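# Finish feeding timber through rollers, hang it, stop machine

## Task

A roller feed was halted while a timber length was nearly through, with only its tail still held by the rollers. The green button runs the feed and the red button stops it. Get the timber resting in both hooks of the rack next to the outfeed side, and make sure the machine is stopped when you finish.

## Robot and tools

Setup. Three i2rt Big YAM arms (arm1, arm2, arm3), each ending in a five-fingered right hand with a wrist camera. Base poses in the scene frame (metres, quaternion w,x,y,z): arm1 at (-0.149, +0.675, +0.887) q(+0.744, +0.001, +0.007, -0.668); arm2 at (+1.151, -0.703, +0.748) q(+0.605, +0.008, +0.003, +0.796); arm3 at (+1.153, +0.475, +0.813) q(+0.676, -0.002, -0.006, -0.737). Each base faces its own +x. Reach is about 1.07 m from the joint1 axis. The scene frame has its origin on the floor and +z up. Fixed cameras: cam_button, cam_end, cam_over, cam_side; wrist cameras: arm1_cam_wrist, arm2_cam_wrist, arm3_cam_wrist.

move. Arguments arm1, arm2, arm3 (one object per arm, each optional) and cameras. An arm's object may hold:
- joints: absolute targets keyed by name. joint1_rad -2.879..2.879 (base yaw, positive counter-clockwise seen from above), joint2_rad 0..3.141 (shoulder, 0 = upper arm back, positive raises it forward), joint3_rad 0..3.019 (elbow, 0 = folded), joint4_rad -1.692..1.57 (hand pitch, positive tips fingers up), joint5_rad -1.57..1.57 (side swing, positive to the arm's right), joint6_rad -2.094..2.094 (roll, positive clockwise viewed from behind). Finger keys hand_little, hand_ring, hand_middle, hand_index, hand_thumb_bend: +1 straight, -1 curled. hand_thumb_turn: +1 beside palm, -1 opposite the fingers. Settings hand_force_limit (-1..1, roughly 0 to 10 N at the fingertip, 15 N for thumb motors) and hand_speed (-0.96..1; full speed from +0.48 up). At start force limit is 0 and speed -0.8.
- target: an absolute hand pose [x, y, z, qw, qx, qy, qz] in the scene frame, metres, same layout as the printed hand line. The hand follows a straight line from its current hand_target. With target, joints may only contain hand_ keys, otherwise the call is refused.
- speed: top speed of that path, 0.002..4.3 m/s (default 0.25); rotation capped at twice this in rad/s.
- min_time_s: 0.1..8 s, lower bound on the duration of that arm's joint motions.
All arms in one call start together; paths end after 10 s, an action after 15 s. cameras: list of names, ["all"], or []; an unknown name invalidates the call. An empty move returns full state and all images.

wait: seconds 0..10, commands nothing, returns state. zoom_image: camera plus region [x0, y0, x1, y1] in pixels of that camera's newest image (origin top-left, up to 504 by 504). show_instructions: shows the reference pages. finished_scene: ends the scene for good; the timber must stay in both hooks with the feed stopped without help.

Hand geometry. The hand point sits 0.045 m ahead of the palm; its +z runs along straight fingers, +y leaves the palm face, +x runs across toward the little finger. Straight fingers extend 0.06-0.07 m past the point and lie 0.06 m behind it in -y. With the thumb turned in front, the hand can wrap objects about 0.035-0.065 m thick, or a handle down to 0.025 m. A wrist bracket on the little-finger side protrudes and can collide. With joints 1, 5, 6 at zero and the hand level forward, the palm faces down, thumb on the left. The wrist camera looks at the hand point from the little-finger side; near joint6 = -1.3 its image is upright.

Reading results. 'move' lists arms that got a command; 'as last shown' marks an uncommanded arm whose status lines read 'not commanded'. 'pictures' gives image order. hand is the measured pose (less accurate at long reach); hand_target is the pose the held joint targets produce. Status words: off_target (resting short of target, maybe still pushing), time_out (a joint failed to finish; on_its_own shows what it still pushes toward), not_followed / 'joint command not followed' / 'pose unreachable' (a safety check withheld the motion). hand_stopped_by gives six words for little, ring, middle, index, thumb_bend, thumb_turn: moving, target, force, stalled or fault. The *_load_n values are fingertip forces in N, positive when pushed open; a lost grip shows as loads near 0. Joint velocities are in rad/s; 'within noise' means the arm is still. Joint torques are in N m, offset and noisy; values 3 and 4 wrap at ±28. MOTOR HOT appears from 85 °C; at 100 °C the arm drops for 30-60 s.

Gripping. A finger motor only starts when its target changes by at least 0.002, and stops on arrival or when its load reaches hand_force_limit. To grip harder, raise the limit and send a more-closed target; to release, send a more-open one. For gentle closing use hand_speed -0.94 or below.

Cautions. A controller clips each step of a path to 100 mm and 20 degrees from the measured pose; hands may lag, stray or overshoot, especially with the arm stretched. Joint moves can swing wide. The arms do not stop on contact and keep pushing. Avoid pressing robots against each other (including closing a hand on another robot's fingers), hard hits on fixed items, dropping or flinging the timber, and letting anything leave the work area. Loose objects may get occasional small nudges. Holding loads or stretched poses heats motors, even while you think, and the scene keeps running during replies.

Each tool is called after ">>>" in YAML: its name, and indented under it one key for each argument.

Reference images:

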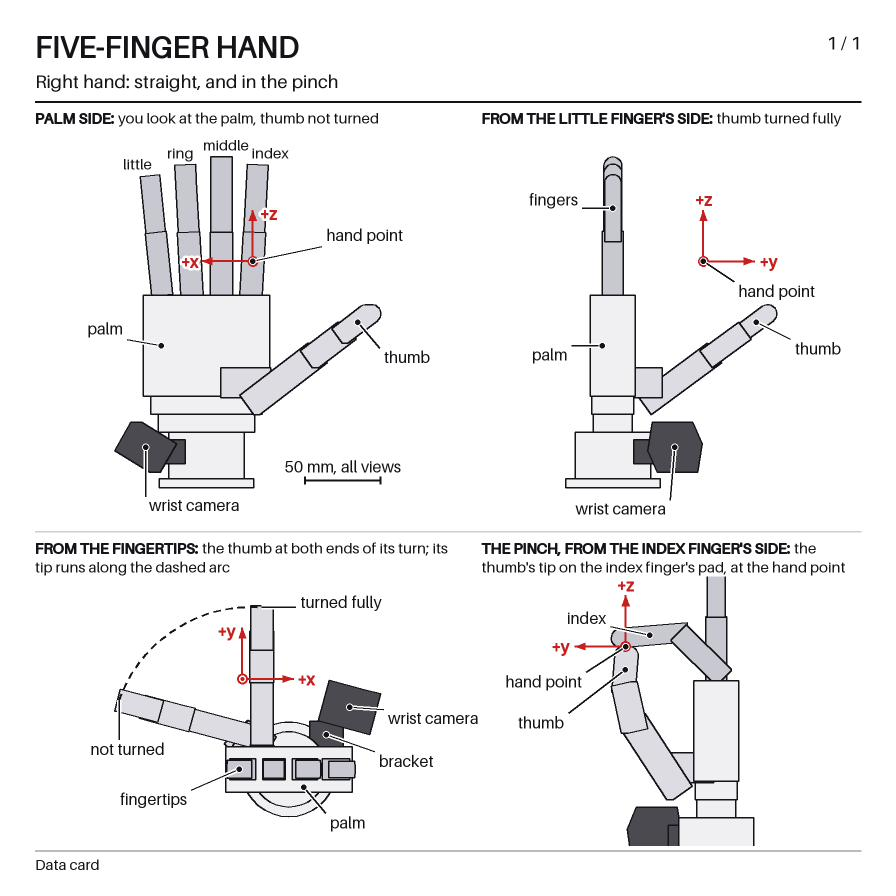

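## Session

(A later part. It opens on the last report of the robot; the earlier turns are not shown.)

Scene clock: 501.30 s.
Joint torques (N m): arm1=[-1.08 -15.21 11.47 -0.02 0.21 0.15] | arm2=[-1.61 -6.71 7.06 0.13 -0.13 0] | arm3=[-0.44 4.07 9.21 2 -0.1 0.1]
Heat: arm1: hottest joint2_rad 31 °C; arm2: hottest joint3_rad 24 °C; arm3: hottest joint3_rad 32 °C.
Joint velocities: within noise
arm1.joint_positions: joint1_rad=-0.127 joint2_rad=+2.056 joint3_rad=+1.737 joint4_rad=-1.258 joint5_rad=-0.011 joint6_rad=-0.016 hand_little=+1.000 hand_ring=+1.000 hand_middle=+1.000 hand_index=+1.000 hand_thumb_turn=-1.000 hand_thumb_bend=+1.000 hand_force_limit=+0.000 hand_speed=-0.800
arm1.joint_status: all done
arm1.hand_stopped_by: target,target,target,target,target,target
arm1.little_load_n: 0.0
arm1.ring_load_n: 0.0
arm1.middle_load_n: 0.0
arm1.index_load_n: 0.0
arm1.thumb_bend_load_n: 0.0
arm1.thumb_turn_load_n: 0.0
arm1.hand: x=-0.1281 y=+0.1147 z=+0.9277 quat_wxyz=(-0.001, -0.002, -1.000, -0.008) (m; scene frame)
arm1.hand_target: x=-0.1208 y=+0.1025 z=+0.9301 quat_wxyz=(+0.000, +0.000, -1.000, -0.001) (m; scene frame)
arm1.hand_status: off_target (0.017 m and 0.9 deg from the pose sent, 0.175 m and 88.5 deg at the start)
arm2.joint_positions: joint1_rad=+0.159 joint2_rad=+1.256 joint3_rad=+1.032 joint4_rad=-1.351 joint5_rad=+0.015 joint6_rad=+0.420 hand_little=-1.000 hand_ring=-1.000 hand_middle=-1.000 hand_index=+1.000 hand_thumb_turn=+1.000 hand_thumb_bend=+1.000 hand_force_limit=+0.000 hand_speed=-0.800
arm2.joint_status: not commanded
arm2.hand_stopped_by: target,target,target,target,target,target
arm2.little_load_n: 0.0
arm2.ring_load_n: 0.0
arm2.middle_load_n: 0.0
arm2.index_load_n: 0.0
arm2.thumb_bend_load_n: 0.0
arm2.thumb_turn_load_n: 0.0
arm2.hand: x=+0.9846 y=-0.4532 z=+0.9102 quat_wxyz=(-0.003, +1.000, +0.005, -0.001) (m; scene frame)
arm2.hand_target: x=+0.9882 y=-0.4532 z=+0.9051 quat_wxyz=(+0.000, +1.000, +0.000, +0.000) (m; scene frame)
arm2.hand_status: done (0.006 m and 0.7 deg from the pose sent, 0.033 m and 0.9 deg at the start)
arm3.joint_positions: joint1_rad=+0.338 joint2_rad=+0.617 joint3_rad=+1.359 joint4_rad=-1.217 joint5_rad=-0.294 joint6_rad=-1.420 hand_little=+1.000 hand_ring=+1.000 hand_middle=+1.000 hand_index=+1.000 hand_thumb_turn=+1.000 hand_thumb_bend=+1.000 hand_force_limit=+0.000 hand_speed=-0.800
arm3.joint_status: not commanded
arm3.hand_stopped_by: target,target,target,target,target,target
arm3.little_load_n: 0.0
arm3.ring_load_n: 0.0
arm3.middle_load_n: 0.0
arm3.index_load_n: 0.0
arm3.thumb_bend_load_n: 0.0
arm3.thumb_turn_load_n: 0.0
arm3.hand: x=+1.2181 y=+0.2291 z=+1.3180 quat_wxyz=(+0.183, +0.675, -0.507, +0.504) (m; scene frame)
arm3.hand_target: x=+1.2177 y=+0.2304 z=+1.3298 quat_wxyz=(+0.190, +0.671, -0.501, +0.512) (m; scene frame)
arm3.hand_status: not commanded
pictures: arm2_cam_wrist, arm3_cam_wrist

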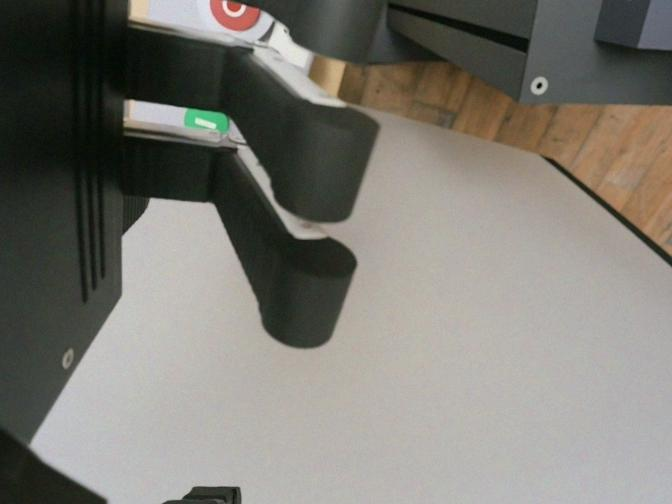

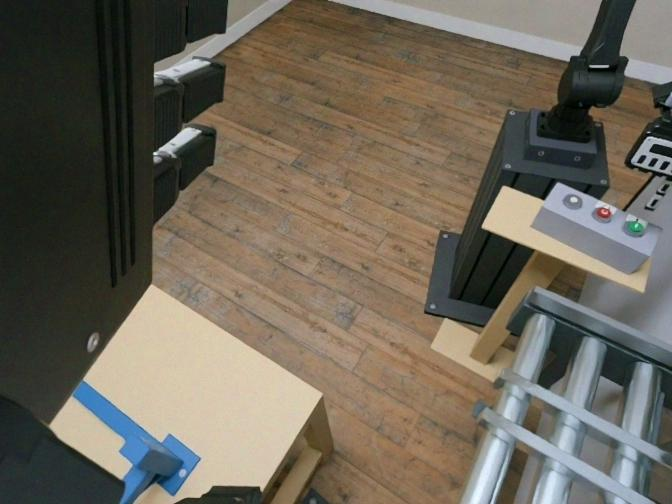

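>>> move:
  arm1: {"target": [-0.12, 0.035, 0.855, 0, 0, 1, 0], "speed": 0.15}
  arm2: {"target": [0.995, -0.453, 0.893, 0, 1, 0, 0], "speed": 0.1}
  cameras: ["cam_button", "arm1_cam_wrist", "cam_end", "cam_side", "arm3_cam_wrist"]

>>> zoom_image:
  camera: "cam_end"
  region: [500, 100, 672, 370]

>>> zoom_image:
  camera: "arm3_cam_wrist"
  region: [560, 120, 672, 270]

Scene clock: 586.33 s.
Joint torques (N m): arm1=[-0.91 -18.08 11.37 0.06 0.18 0.15] | arm2=[-1.61 -6.3 7.05 0.17 -0.13 -0.12] | arm3=[-0.38 4.13 9.21 2 -0.1 0.1]
Heat: arm1: hottest joint2_rad 32 °C; arm2: hottest joint3_rad 24 °C; arm3: hottest joint3_rad 33 °C.
move: arm1 off_target; arm2 done
Joint velocities: within noise
arm1.joint_positions: joint1_rad=-0.127 joint2_rad=+2.312 joint3_rad=+1.983 joint4_rad=-1.247 joint5_rad=-0.011 joint6_rad=-0.015 hand_little=+1.000 hand_ring=+1.000 hand_middle=+1.000 hand_index=+1.000 hand_thumb_turn=-1.000 hand_thumb_bend=+1.000 hand_force_limit=+0.000 hand_speed=-0.800
arm1.joint_status: not commanded
arm1.hand_stopped_by: target,target,target,target,target,target
arm1.little_load_n: 0.5
arm1.ring_load_n: 0.0
arm1.middle_load_n: 0.0
arm1.index_load_n: 0.0
arm1.thumb_bend_load_n: 0.0
arm1.thumb_turn_load_n: 0.0
arm1.hand: x=-0.1300 y=+0.0477 z=+0.8533 quat_wxyz=(-0.001, -0.002, -1.000, -0.008)
arm1.hand_target: x=-0.1200 y=+0.0363 z=+0.8544 quat_wxyz=(+0.000, +0.000, -1.000, +0.000)
arm1.hand_status: off_target (0.016 m and 1.0 deg from the pose sent, 0.108 m and 0.9 deg at the start)
arm2.joint_positions: joint1_rad=+0.141 joint2_rad=+1.256 joint3_rad=+0.999 joint4_rad=-1.319 joint5_rad=+0.015 joint6_rad=+0.419 hand_little=-1.000 hand_ring=-1.000 hand_middle=-1.000 hand_index=+1.000 hand_thumb_turn=+1.000 hand_thumb_bend=+1.000 hand_force_limit=+0.000 hand_speed=-0.800
arm2.joint_status: not commanded
arm2.hand_stopped_by: target,target,target,target,target,target
arm2.little_load_n: 0.0
arm2.ring_load_n: 0.0
arm2.middle_load_n: 0.0
arm2.index_load_n: 0.0
arm2.thumb_bend_load_n: 0.0
arm2.thumb_turn_load_n: 0.0
arm2.hand: x=+0.9903 y=-0.4528 z=+0.8982 quat_wxyz=(-0.003, +1.000, -0.004, -0.001)
arm2.hand_target: x=+0.9945 y=-0.4533 z=+0.8930 quat_wxyz=(+0.000, +1.000, -0.004, +0.000)
arm2.hand_status: done (0.007 m and 0.6 deg from the pose sent, 0.020 m and 0.7 deg at the start)
arm3: as last shown
pictures: arm1_cam_wrist, arm3_cam_wrist, cam_button, cam_end, cam_side

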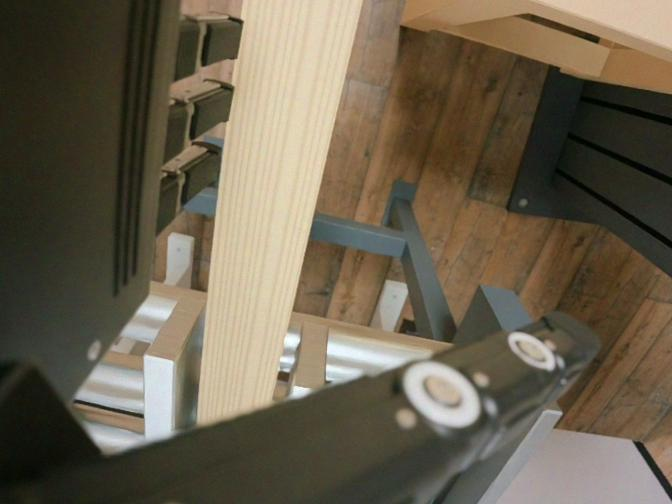

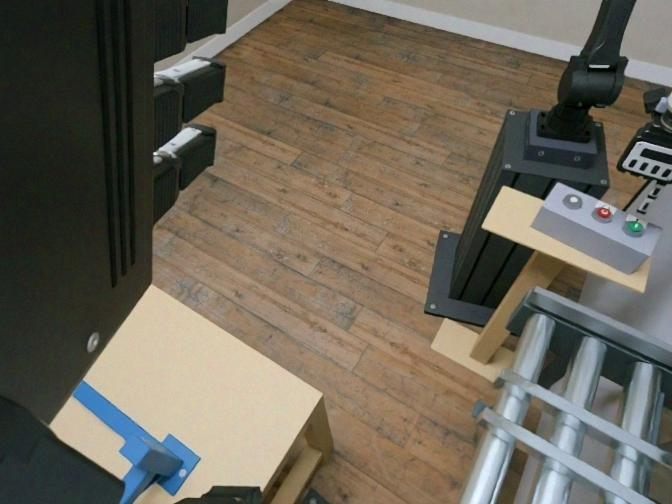

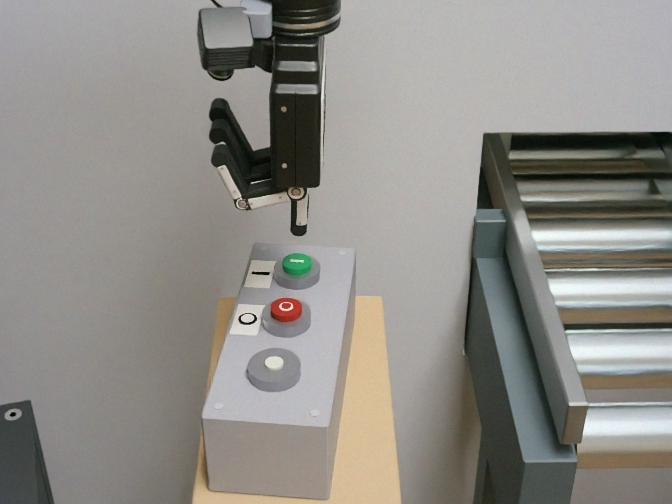

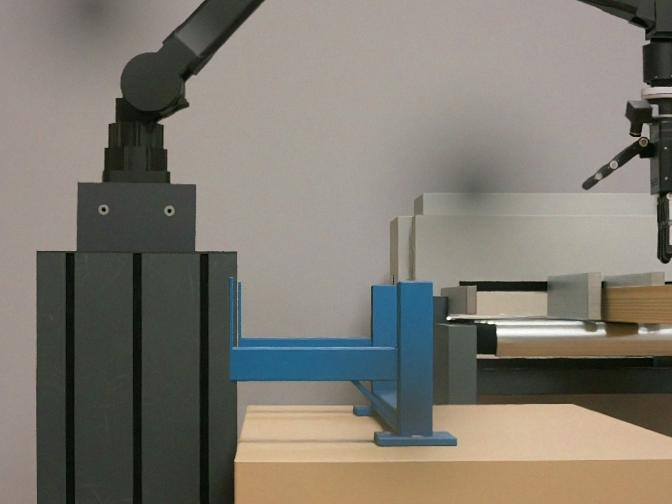

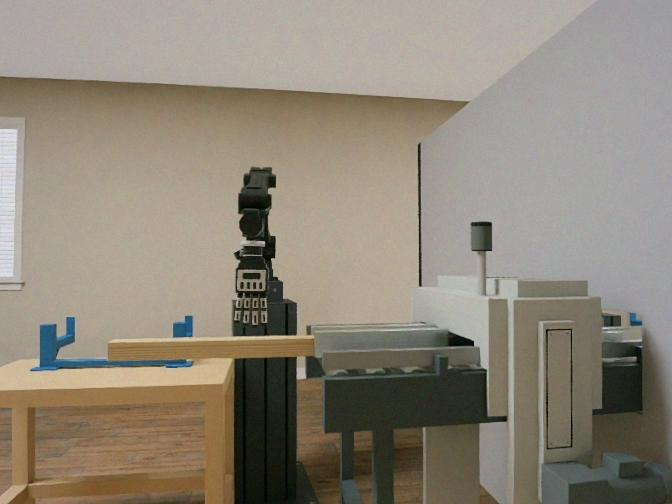

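Scaled by 1.867 from the camera's image (finer frame: 960x720).

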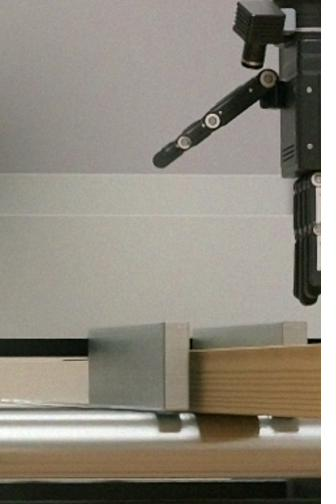

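Scaled by 3.360 from the camera's image (finer frame: 960x720).

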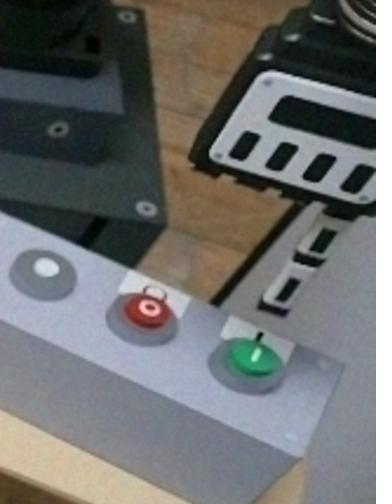

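>>> move:
  arm2: {"target": [0.985, -0.454, 0.880, 0, 1, 0, 0], "speed": 0.1}
  arm1: {"target": [-0.50, 0.36, 0.98, 0, 0, 1, 0], "speed": 0.3}
  cameras: ["cam_button", "arm1_cam_wrist", "cam_end", "cam_over"]

>>> zoom_image:
  camera: "cam_button"
  region: [230, 180, 370, 320]

>>> zoom_image:
  camera: "cam_end"
  region: [200, 100, 460, 460]

Scene clock: 684.20 s.
Joint torques (N m): arm1=[-2.08 -13.45 10.89 -0.03 0.05 -0.06] | arm2=[0.38 -5.6 6.98 0.24 -0.11 0.1] | arm3=[-0.44 4.07 9.21 2.02 -0.1 0.1]
Heat: arm1: hottest joint2_rad 32 °C; arm2: hottest joint3_rad 24 °C; arm3: hottest joint3_rad 33 °C.
move: arm1 off_target; arm2 done
Joint velocities: within noise
arm1.joint_positions: joint1_rad=-0.908 joint2_rad=+1.806 joint3_rad=+1.443 joint4_rad=-1.242 joint5_rad=-0.026 joint6_rad=-0.781 hand_little=+1.000 hand_ring=+1.000 hand_middle=+1.000 hand_index=+1.000 hand_thumb_turn=-1.000 hand_thumb_bend=+1.000 hand_force_limit=+0.000 hand_speed=-0.800
arm1.joint_status: not commanded
arm1.hand_stopped_by: target,target,target,target,target,target
arm1.little_load_n: 0.0
arm1.ring_load_n: 0.0
arm1.middle_load_n: 0.0
arm1.index_load_n: 0.0
arm1.thumb_bend_load_n: 0.0
arm1.thumb_turn_load_n: 0.0
arm1.hand: x=-0.4892 y=+0.3652 z=+0.9682 quat_wxyz=(-0.017, -0.010, -1.000, -0.008)
arm1.hand_target: x=-0.4976 y=+0.3558 z=+0.9814 quat_wxyz=(-0.006, -0.003, -1.000, +0.004)
arm1.hand_status: off_target (0.017 m and 2.4 deg from the pose sent, 0.501 m and 1.0 deg at the start)
arm2.joint_positions: joint1_rad=+0.144 joint2_rad=+1.262 joint3_rad=+0.981 joint4_rad=-1.282 joint5_rad=+0.015 joint6_rad=+0.419 hand_little=-1.000 hand_ring=-1.000 hand_middle=-1.000 hand_index=+1.000 hand_thumb_turn=+1.000 hand_thumb_bend=+1.000 hand_force_limit=+0.000 hand_speed=-0.800
arm2.joint_status: not commanded
arm2.hand_stopped_by: target,target,target,target,target,target
arm2.little_load_n: 0.0
arm2.ring_load_n: 0.0
arm2.middle_load_n: 0.0
arm2.index_load_n: 0.0
arm2.thumb_bend_load_n: 0.0
arm2.thumb_turn_load_n: 0.0
arm2.hand: x=+0.9881 y=-0.4503 z=+0.8890 quat_wxyz=(-0.009, +1.000, -0.002, -0.003)
arm2.hand_target: x=+0.9851 y=-0.4544 z=+0.8805 quat_wxyz=(+0.000, +1.000, +0.000, +0.000)
arm2.hand_status: done (0.010 m and 1.1 deg from the pose sent, 0.019 m and 0.6 deg at the start)
arm3: as last shown
arm3.thumb_turn_load_n: 0.5
pictures: arm1_cam_wrist, cam_button, cam_end, cam_over

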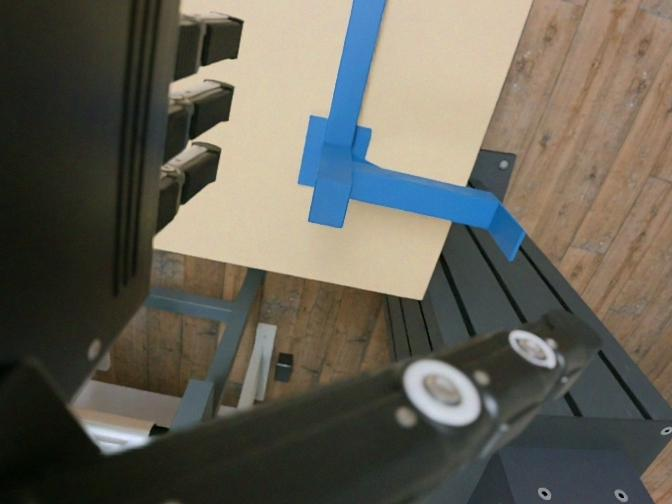

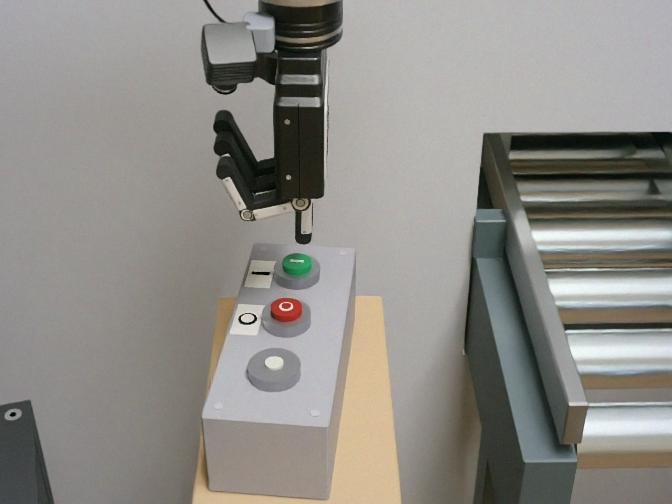

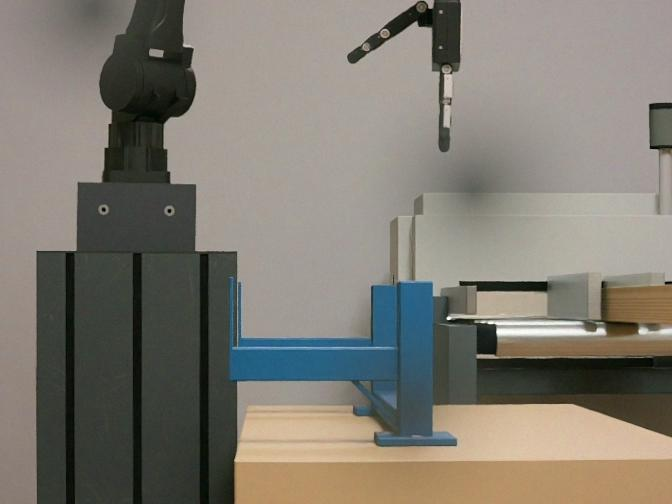

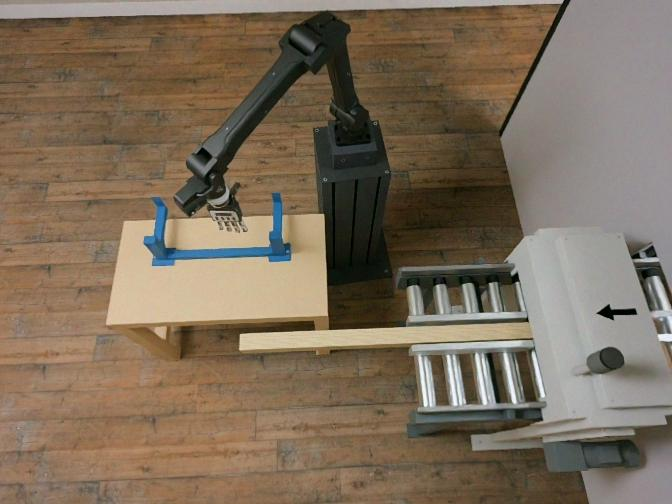

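Scaled by 3.600 from the camera's image (finer frame: 960x720).

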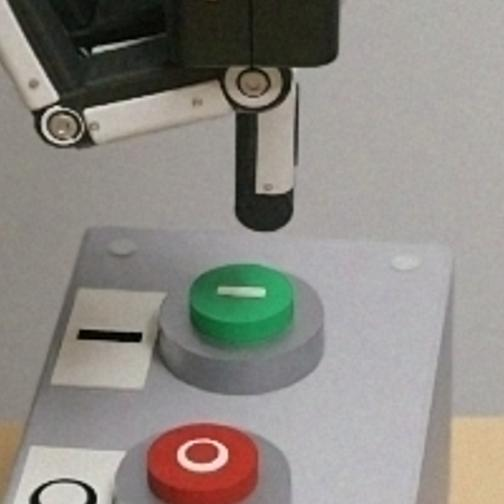

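Scaled by 1.400 from the camera's image (finer frame: 960x720).

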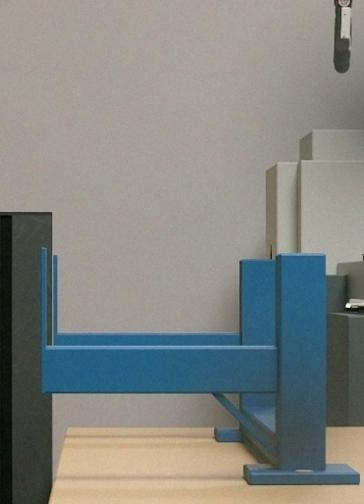

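>>> zoom_image:
  camera: "arm1_cam_wrist"
  region: [280, 60, 560, 310]

>>> move:
  arm2: {"target": [0.972, -0.460, 0.869, 0, 1, 0, 0], "speed": 0.1}
  arm1: {"target": [-0.72, 0.36, 0.98, 0, 0, 1, 0], "speed": 0.3}
  cameras: ["cam_button", "arm1_cam_wrist", "cam_end"]

>>> zoom_image:
  camera: "cam_button"
  region: [230, 180, 370, 320]

>>> zoom_image:
  camera: "arm1_cam_wrist"
  region: [220, 0, 672, 400]

Scaled by 1.800 from the camera's image (finer frame: 960x720).

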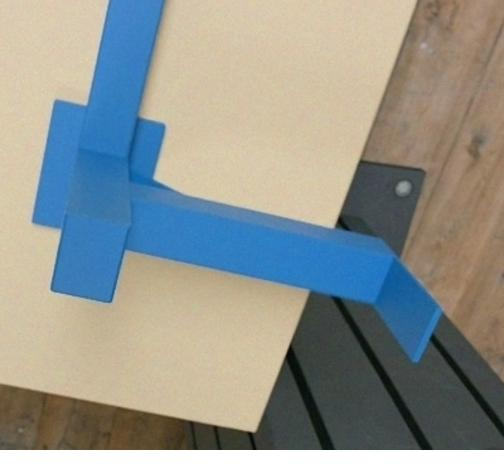

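Scene clock: 714.97 s.
Joint torques (N m): arm1=[-2.61 -17.9 12.11 0.03 0.17 -0.06] | arm2=[0.44 -5.54 6.94 0.18 -0.1 0.13] | arm3=[-0.38 4.07 9.21 2.02 -0.1 0.1]
Heat: arm1: hottest joint3_rad 33 °C; arm2: hottest joint3_rad 25 °C; arm3: hottest joint3_rad 33 °C.
move: arm1 done; arm2 done
Joint velocities: within noise
arm1.joint_positions: joint1_rad=-1.123 joint2_rad=+2.289 joint3_rad=+2.256 joint4_rad=-1.549 joint5_rad=-0.017 joint6_rad=-1.005 hand_little=+1.000 hand_ring=+1.000 hand_middle=+1.000 hand_index=+1.000 hand_thumb_turn=-1.000 hand_thumb_bend=+1.000 hand_force_limit=+0.000 hand_speed=-0.800
arm1.joint_status: not commanded
arm1.hand_stopped_by: target,target,target,target,target,target
arm1.little_load_n: 0.0
arm1.ring_load_n: 0.0
arm1.middle_load_n: 0.0
arm1.index_load_n: 0.0
arm1.thumb_bend_load_n: 0.0
arm1.thumb_turn_load_n: 0.0
arm1.hand: x=-0.7108 y=+0.3614 z=+0.9794 quat_wxyz=(-0.005, -0.005, -1.000, -0.001)
arm1.hand_target: x=-0.7199 y=+0.3586 z=+0.9780 quat_wxyz=(+0.000, -0.001, -1.000, +0.001)
arm1.hand_status: done (0.009 m and 0.8 deg from the pose sent, 0.231 m and 2.4 deg at the start)
arm2.joint_positions: joint1_rad=+0.184 joint2_rad=+1.273 joint3_rad=+0.958 joint4_rad=-1.250 joint5_rad=+0.015 joint6_rad=+0.448 hand_little=-1.000 hand_ring=-1.000 hand_middle=-1.000 hand_index=+1.000 hand_thumb_turn=+1.000 hand_thumb_bend=+1.000 hand_force_limit=+0.000 hand_speed=-0.800
arm2.joint_status: not commanded
arm2.hand_stopped_by: target,target,target,target,target,target
arm2.little_load_n: 0.0
arm2.ring_load_n: 0.0
arm2.middle_load_n: 0.0
arm2.index_load_n: 0.0
arm2.thumb_bend_load_n: 0.0
arm2.thumb_turn_load_n: 0.0
arm2.hand: x=+0.9762 y=-0.4563 z=+0.8774 quat_wxyz=(-0.008, +1.000, +0.003, -0.003)
arm2.hand_target: x=+0.9734 y=-0.4605 z=+0.8690 quat_wxyz=(+0.000, +1.000, +0.003, +0.001)
arm2.hand_status: done (0.010 m and 1.1 deg from the pose sent, 0.027 m and 1.1 deg at the start)
arm3: as last shown
arm3.thumb_turn_load_n: 0.0
pictures: arm1_cam_wrist, cam_button, cam_end

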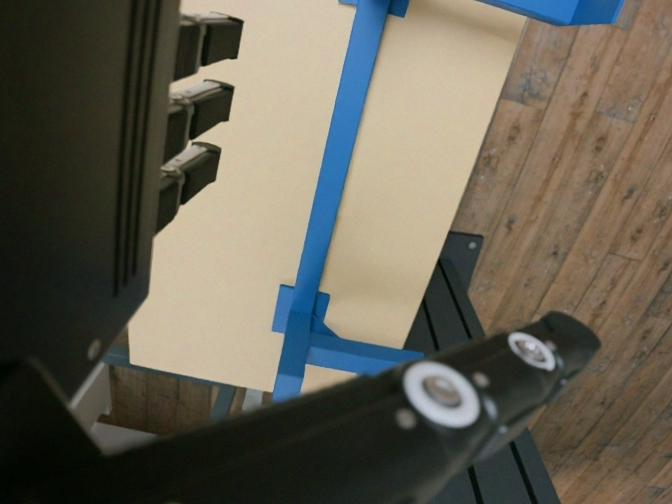

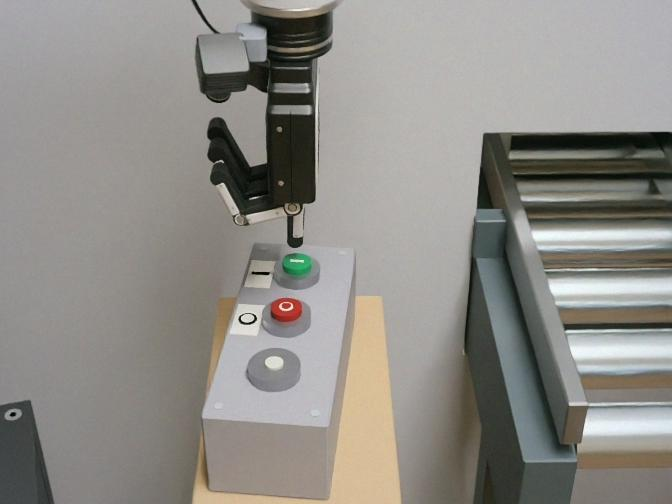

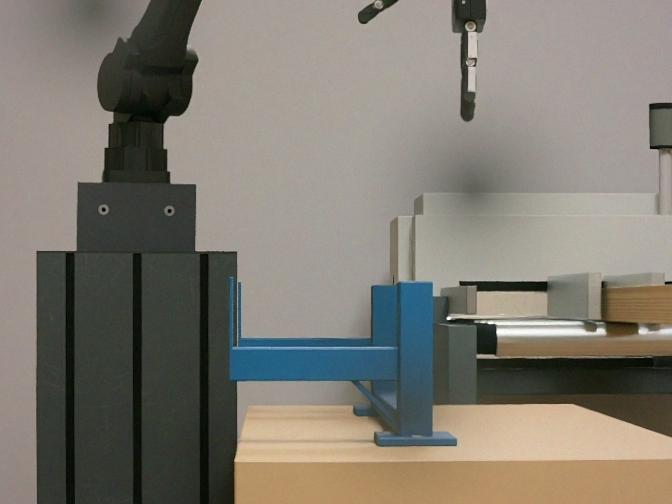

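Scaled by 3.600 from the camera's image (finer frame: 960x720).

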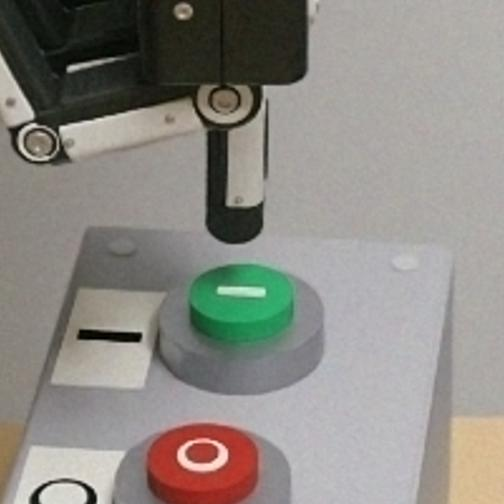

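Scaled by 1.115 from the camera's image (finer frame: 960x720).

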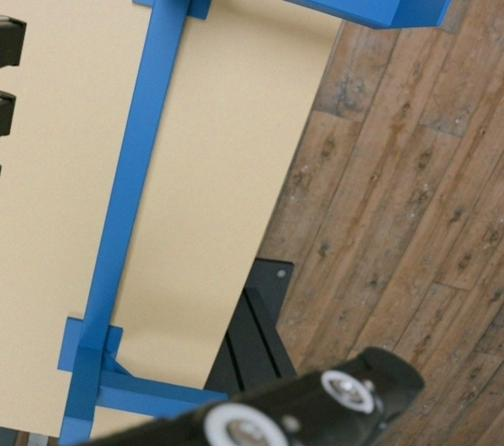

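>>> move:
  arm1: {"target": [-0.12, 0.016, 0.86, 0, -0.026, 0.9997, 0], "speed": 0.35}
  cameras: ["arm1_cam_wrist", "cam_end", "cam_over"]

>>> zoom_image:
  camera: "arm1_cam_wrist"
  region: [120, 0, 420, 340]

>>> zoom_image:
  camera: "cam_end"
  region: [530, 140, 672, 340]

Scene clock: 750.33 s.
Joint torques (N m): arm1=[-3.08 -18.26 11.67 -0.03 0.24 0.15] | arm2=[0.32 -5.6 7.05 0.2 -0.11 0.14] | arm3=[-0.38 4.07 9.2 2 -0.11 0.1]
Heat: arm1: hottest joint2_rad 37 °C; arm2: hottest joint3_rad 25 °C; arm3: hottest joint3_rad 33 °C.
move: arm1 off_target
Joint velocities: within noise
arm1.joint_positions: joint1_rad=-0.098 joint2_rad=+2.359 joint3_rad=+2.098 joint4_rad=-1.316 joint5_rad=+0.003 joint6_rad=-0.067 hand_little=+1.000 hand_ring=+1.000 hand_middle=+1.000 hand_index=+1.000 hand_thumb_turn=-1.000 hand_thumb_bend=+1.000 hand_force_limit=+0.000 hand_speed=-0.800
arm1.joint_status: not commanded
arm1.hand_stopped_by: target,target,target,target,target,target
arm1.little_load_n: 0.0
arm1.ring_load_n: 0.0
arm1.middle_load_n: 0.0
arm1.index_load_n: 0.0
arm1.thumb_bend_load_n: 0.0
arm1.thumb_turn_load_n: 0.0
arm1.hand: x=-0.1174 y=+0.0320 z=+0.8625 quat_wxyz=(+0.006, +0.038, -0.999, -0.009)
arm1.hand_target: x=-0.1233 y=+0.0220 z=+0.8600 quat_wxyz=(+0.007, +0.028, -1.000, -0.005)
arm1.hand_status: off_target (0.016 m and 1.9 deg from the pose sent, 0.695 m and 3.6 deg at the start)
arm2, arm3: as last shown

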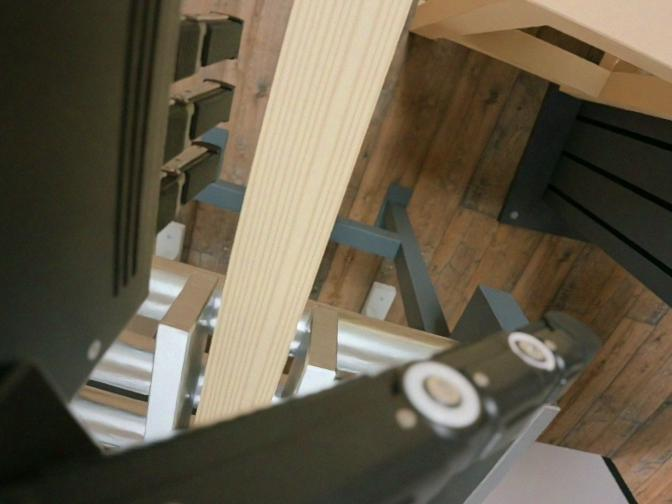

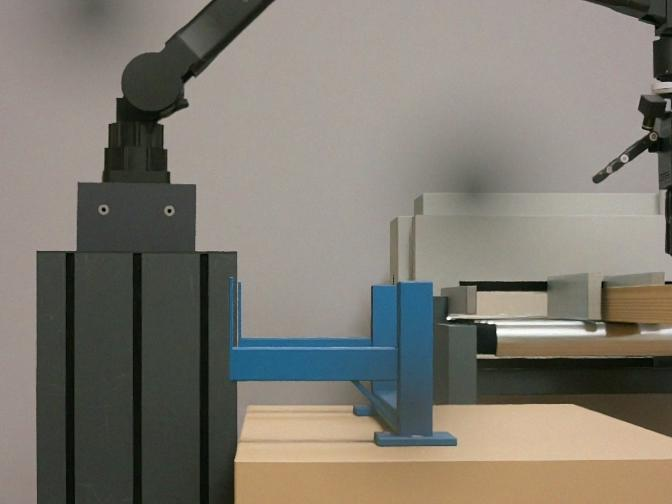

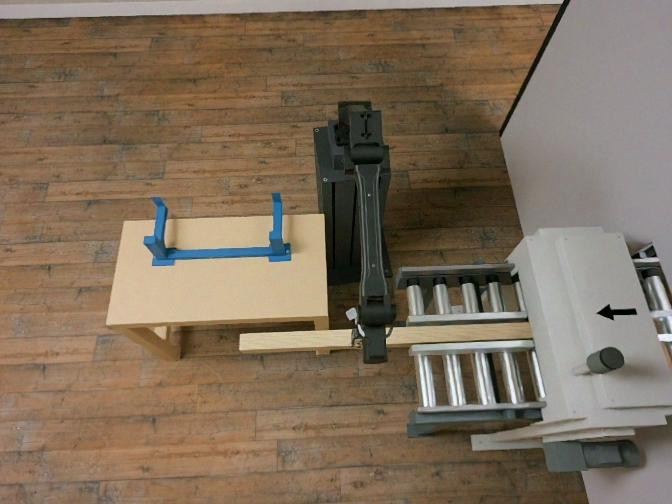

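Scaled by 1.482 from the camera's image (finer frame: 960x720).

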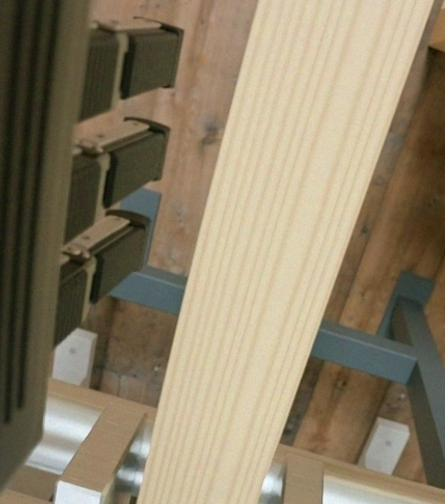

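Scaled by 2.520 from the camera's image (finer frame: 960x720).

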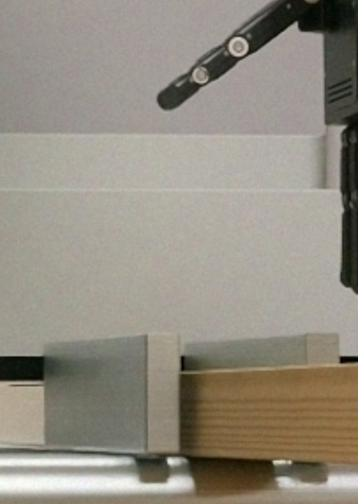

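>>> move:
  arm1: {"target": [-0.133, 0.009, 0.79, 0, -0.015, 0.9999, 0], "speed": 0.15}
  cameras: ["arm1_cam_wrist", "cam_end", "cam_side"]

>>> zoom_image:
  camera: "arm1_cam_wrist"
  region: [120, 0, 620, 440]

>>> zoom_image:
  camera: "cam_end"
  region: [530, 140, 672, 340]

Scene clock: 778.80 s.
Joint torques (N m): arm1=[-3.49 -19.9 11.19 0.57 0.04 0.15] | arm2=[0.15 -5.71 6.97 0.2 -0.11 0.13] | arm3=[-0.44 4.01 9.22 2 -0.1 0.1]
Heat: arm1: hottest joint2_rad 36 °C; arm2: hottest joint3_rad 25 °C; arm3: hottest joint3_rad 33 °C.
move: arm1 off_target
Joint velocities: within noise
arm1.joint_positions: joint1_rad=-0.112 joint2_rad=+2.476 joint3_rad=+2.105 joint4_rad=-1.227 joint5_rad=-0.008 joint6_rad=-0.059 hand_little=+1.000 hand_ring=+1.000 hand_middle=+1.000 hand_index=+1.000 hand_thumb_turn=-1.000 hand_thumb_bend=+1.000 hand_force_limit=+0.000 hand_speed=-0.800
arm1.joint_status: not commanded
arm1.hand_stopped_by: target,target,target,target,target,target
arm1.little_load_n: 0.0
arm1.ring_load_n: 0.0
arm1.middle_load_n: 0.0
arm1.index_load_n: -0.5
arm1.thumb_bend_load_n: -0.5
arm1.thumb_turn_load_n: 0.0
arm1.hand: x=-0.1244 y=+0.0272 z=+0.7863 quat_wxyz=(+0.000, +0.027, -0.999, -0.019)
arm1.hand_target: x=-0.1316 y=+0.0104 z=+0.7905 quat_wxyz=(+0.000, +0.016, -1.000, +0.000)
arm1.hand_status: off_target (0.020 m and 2.6 deg from the pose sent, 0.078 m and 2.9 deg at the start)
arm2, arm3: as last shown

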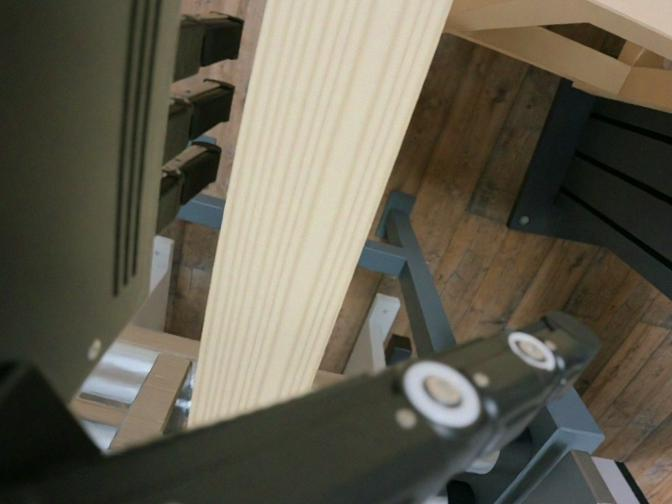

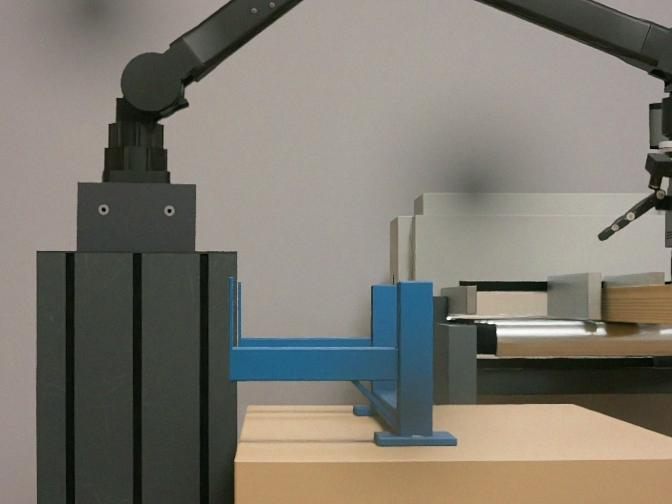

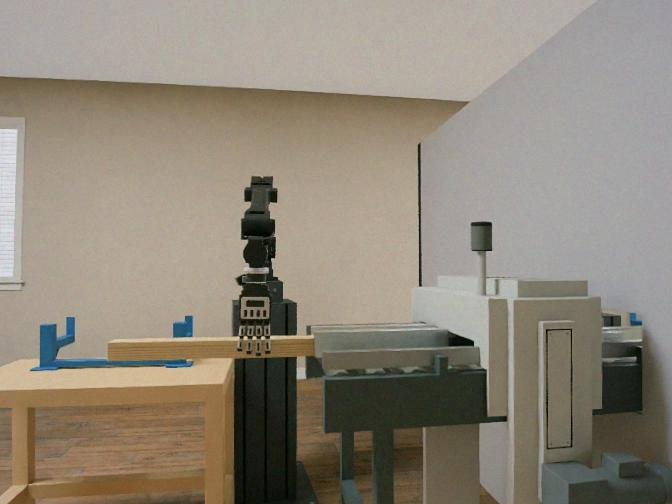

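Scaled by 1.008 from the camera's image (finer frame: 960x720).

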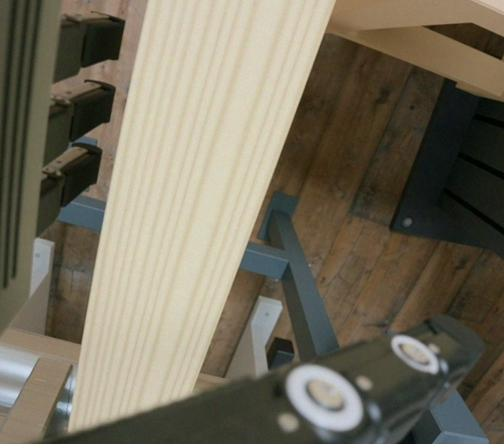

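Scaled by 2.520 from the camera's image (finer frame: 960x720).

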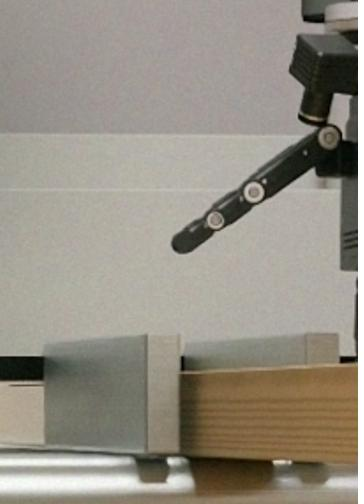

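>>> move:
  arm1: {"target": [-0.137, 0.002, 0.750, 0, -0.008, 0.9998, -0.017], "speed": 0.1}
  cameras: ["arm1_cam_wrist", "cam_end", "cam_side"]

>>> zoom_image:
  camera: "cam_side"
  region: [180, 260, 340, 380]

Scene clock: 853.90 s.
Joint torques (N m): arm1=[-3.49 -19.6 9.58 0.73 0.01 0.15] | arm2=[0.32 -5.25 6.97 0.2 -0.09 0.14] | arm3=[-0.32 4.07 9.21 2 -0.1 0.11]
Heat: arm1: hottest joint2_rad 37 °C; arm2: hottest joint3_rad 25 °C; arm3: hottest joint3_rad 33 °C.
move: arm1 off_target
Joint velocities: within noise
arm1.joint_positions: joint1_rad=-0.118 joint2_rad=+2.514 joint3_rad=+2.105 joint4_rad=-1.130 joint5_rad=-0.008 joint6_rad=-0.051 hand_little=+1.000 hand_ring=+1.000 hand_middle=+1.000 hand_index=+1.000 hand_thumb_turn=-1.000 hand_thumb_bend=+1.000 hand_force_limit=+0.000 hand_speed=-0.800
arm1.joint_status: not commanded
arm1.hand_stopped_by: target,target,target,target,target,target
arm1.little_load_n: 0.0
arm1.ring_load_n: 0.0
arm1.middle_load_n: 0.0
arm1.index_load_n: 0.0
arm1.thumb_bend_load_n: 0.0
arm1.thumb_turn_load_n: 0.0
arm1.hand: x=-0.1284 y=+0.0104 z=+0.7559 quat_wxyz=(+0.001, +0.021, -1.000, +0.010)
arm1.hand_target: x=-0.1368 y=+0.0031 z=+0.7492 quat_wxyz=(+0.000, +0.008, -1.000, +0.017)
arm1.hand_status: off_target (0.013 m and 1.7 deg from the pose sent, 0.046 m and 4.7 deg at the start)
arm2, arm3: as last shown

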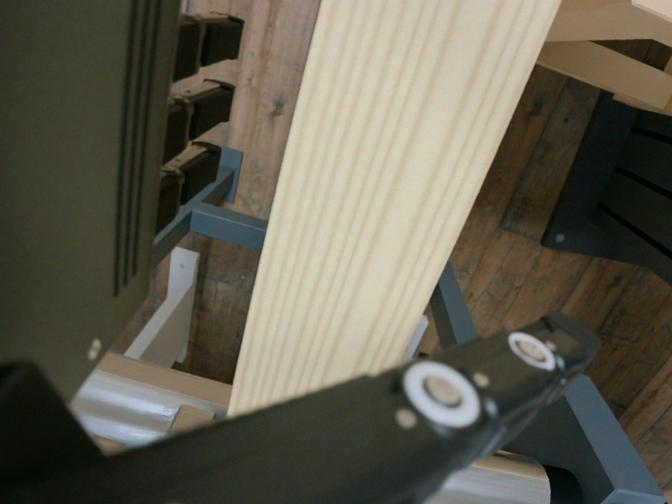

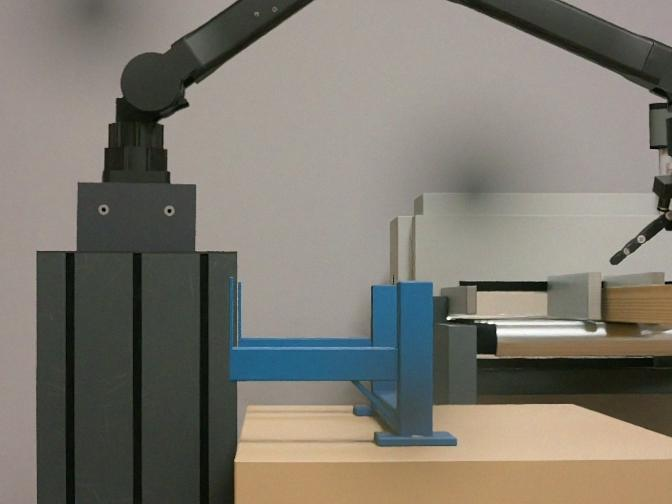

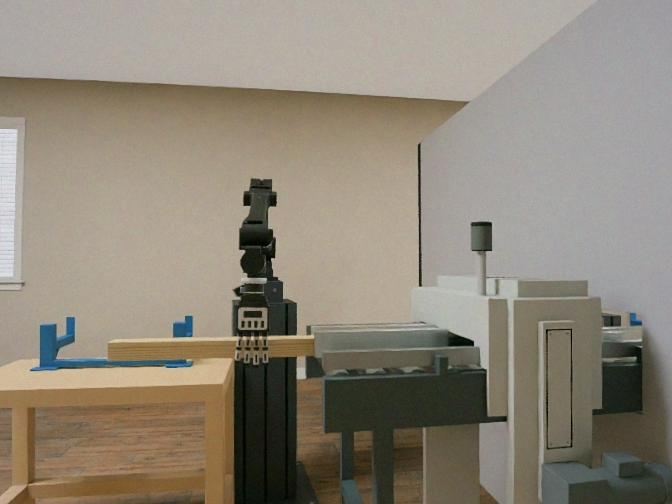

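Scaled by 3.150 from the camera's image (finer frame: 960x720).

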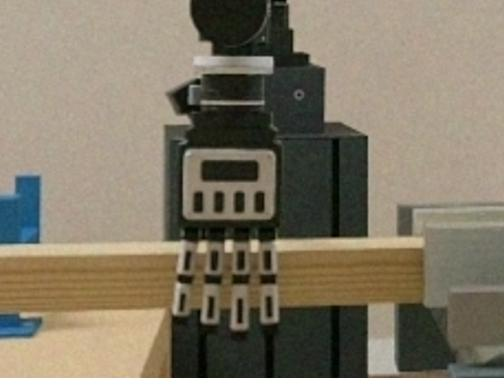

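>>> move:
  arm1: {"target": [-0.137, 0.0105, 0.738, 0, -0.008, 0.9999, -0.010], "speed": 0.08}
  cameras: ["arm1_cam_wrist", "cam_end"]

>>> zoom_image:
  camera: "cam_end"
  region: [530, 140, 672, 340]

Scene clock: 886.17 s.
Joint torques (N m): arm1=[-3.43 -19.31 7.24 0.77 0.01 0.15] | arm2=[0.26 -5.36 6.91 0.16 -0.11 0.15] | arm3=[-0.38 4.01 9.21 2 -0.1 0.1]
Heat: arm1: hottest joint2_rad 38 °C; arm2: hottest joint3_rad 25 °C; arm3: hottest joint3_rad 34 °C.
move: arm1 off_target
Joint velocities: within noise
arm1.joint_positions: joint1_rad=-0.118 joint2_rad=+2.514 joint3_rad=+2.105 joint4_rad=-1.114 joint5_rad=-0.008 joint6_rad=-0.051 hand_little=+1.000 hand_ring=+1.000 hand_middle=+1.000 hand_index=+1.000 hand_thumb_turn=-1.000 hand_thumb_bend=+1.000 hand_force_limit=+0.000 hand_speed=-0.800
arm1.joint_status: not commanded
arm1.hand_stopped_by: target,target,target,target,target,target
arm1.little_load_n: 0.0
arm1.ring_load_n: 0.0
arm1.middle_load_n: 0.0
arm1.index_load_n: 0.0
arm1.thumb_bend_load_n: 0.0
arm1.thumb_turn_load_n: 0.0
arm1.hand: x=-0.1284 y=+0.0058 z=+0.7550 quat_wxyz=(+0.001, +0.021, -1.000, +0.019)
arm1.hand_target: x=-0.1368 y=+0.0112 z=+0.7384 quat_wxyz=(+0.000, +0.008, -1.000, +0.010)
arm1.hand_status: off_target (0.020 m and 1.8 deg from the pose sent, 0.020 m and 1.5 deg at the start)
arm2, arm3: as last shown
arm2.middle_load_n: 0.5
arm3.index_load_n: 0.5

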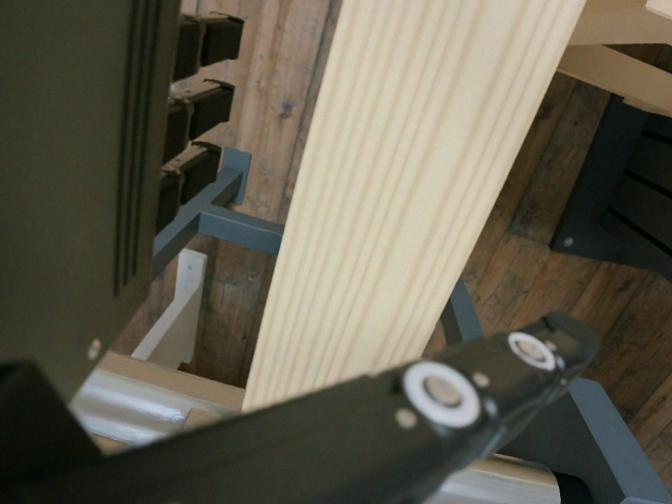

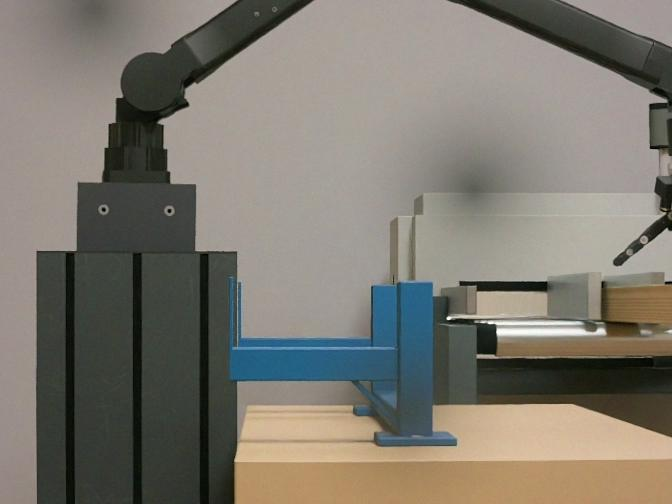

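Scaled by 2.520 from the camera's image (finer frame: 960x720).

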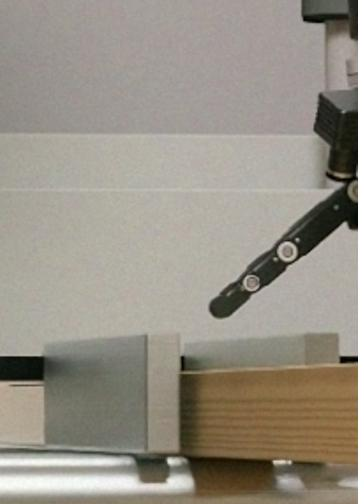

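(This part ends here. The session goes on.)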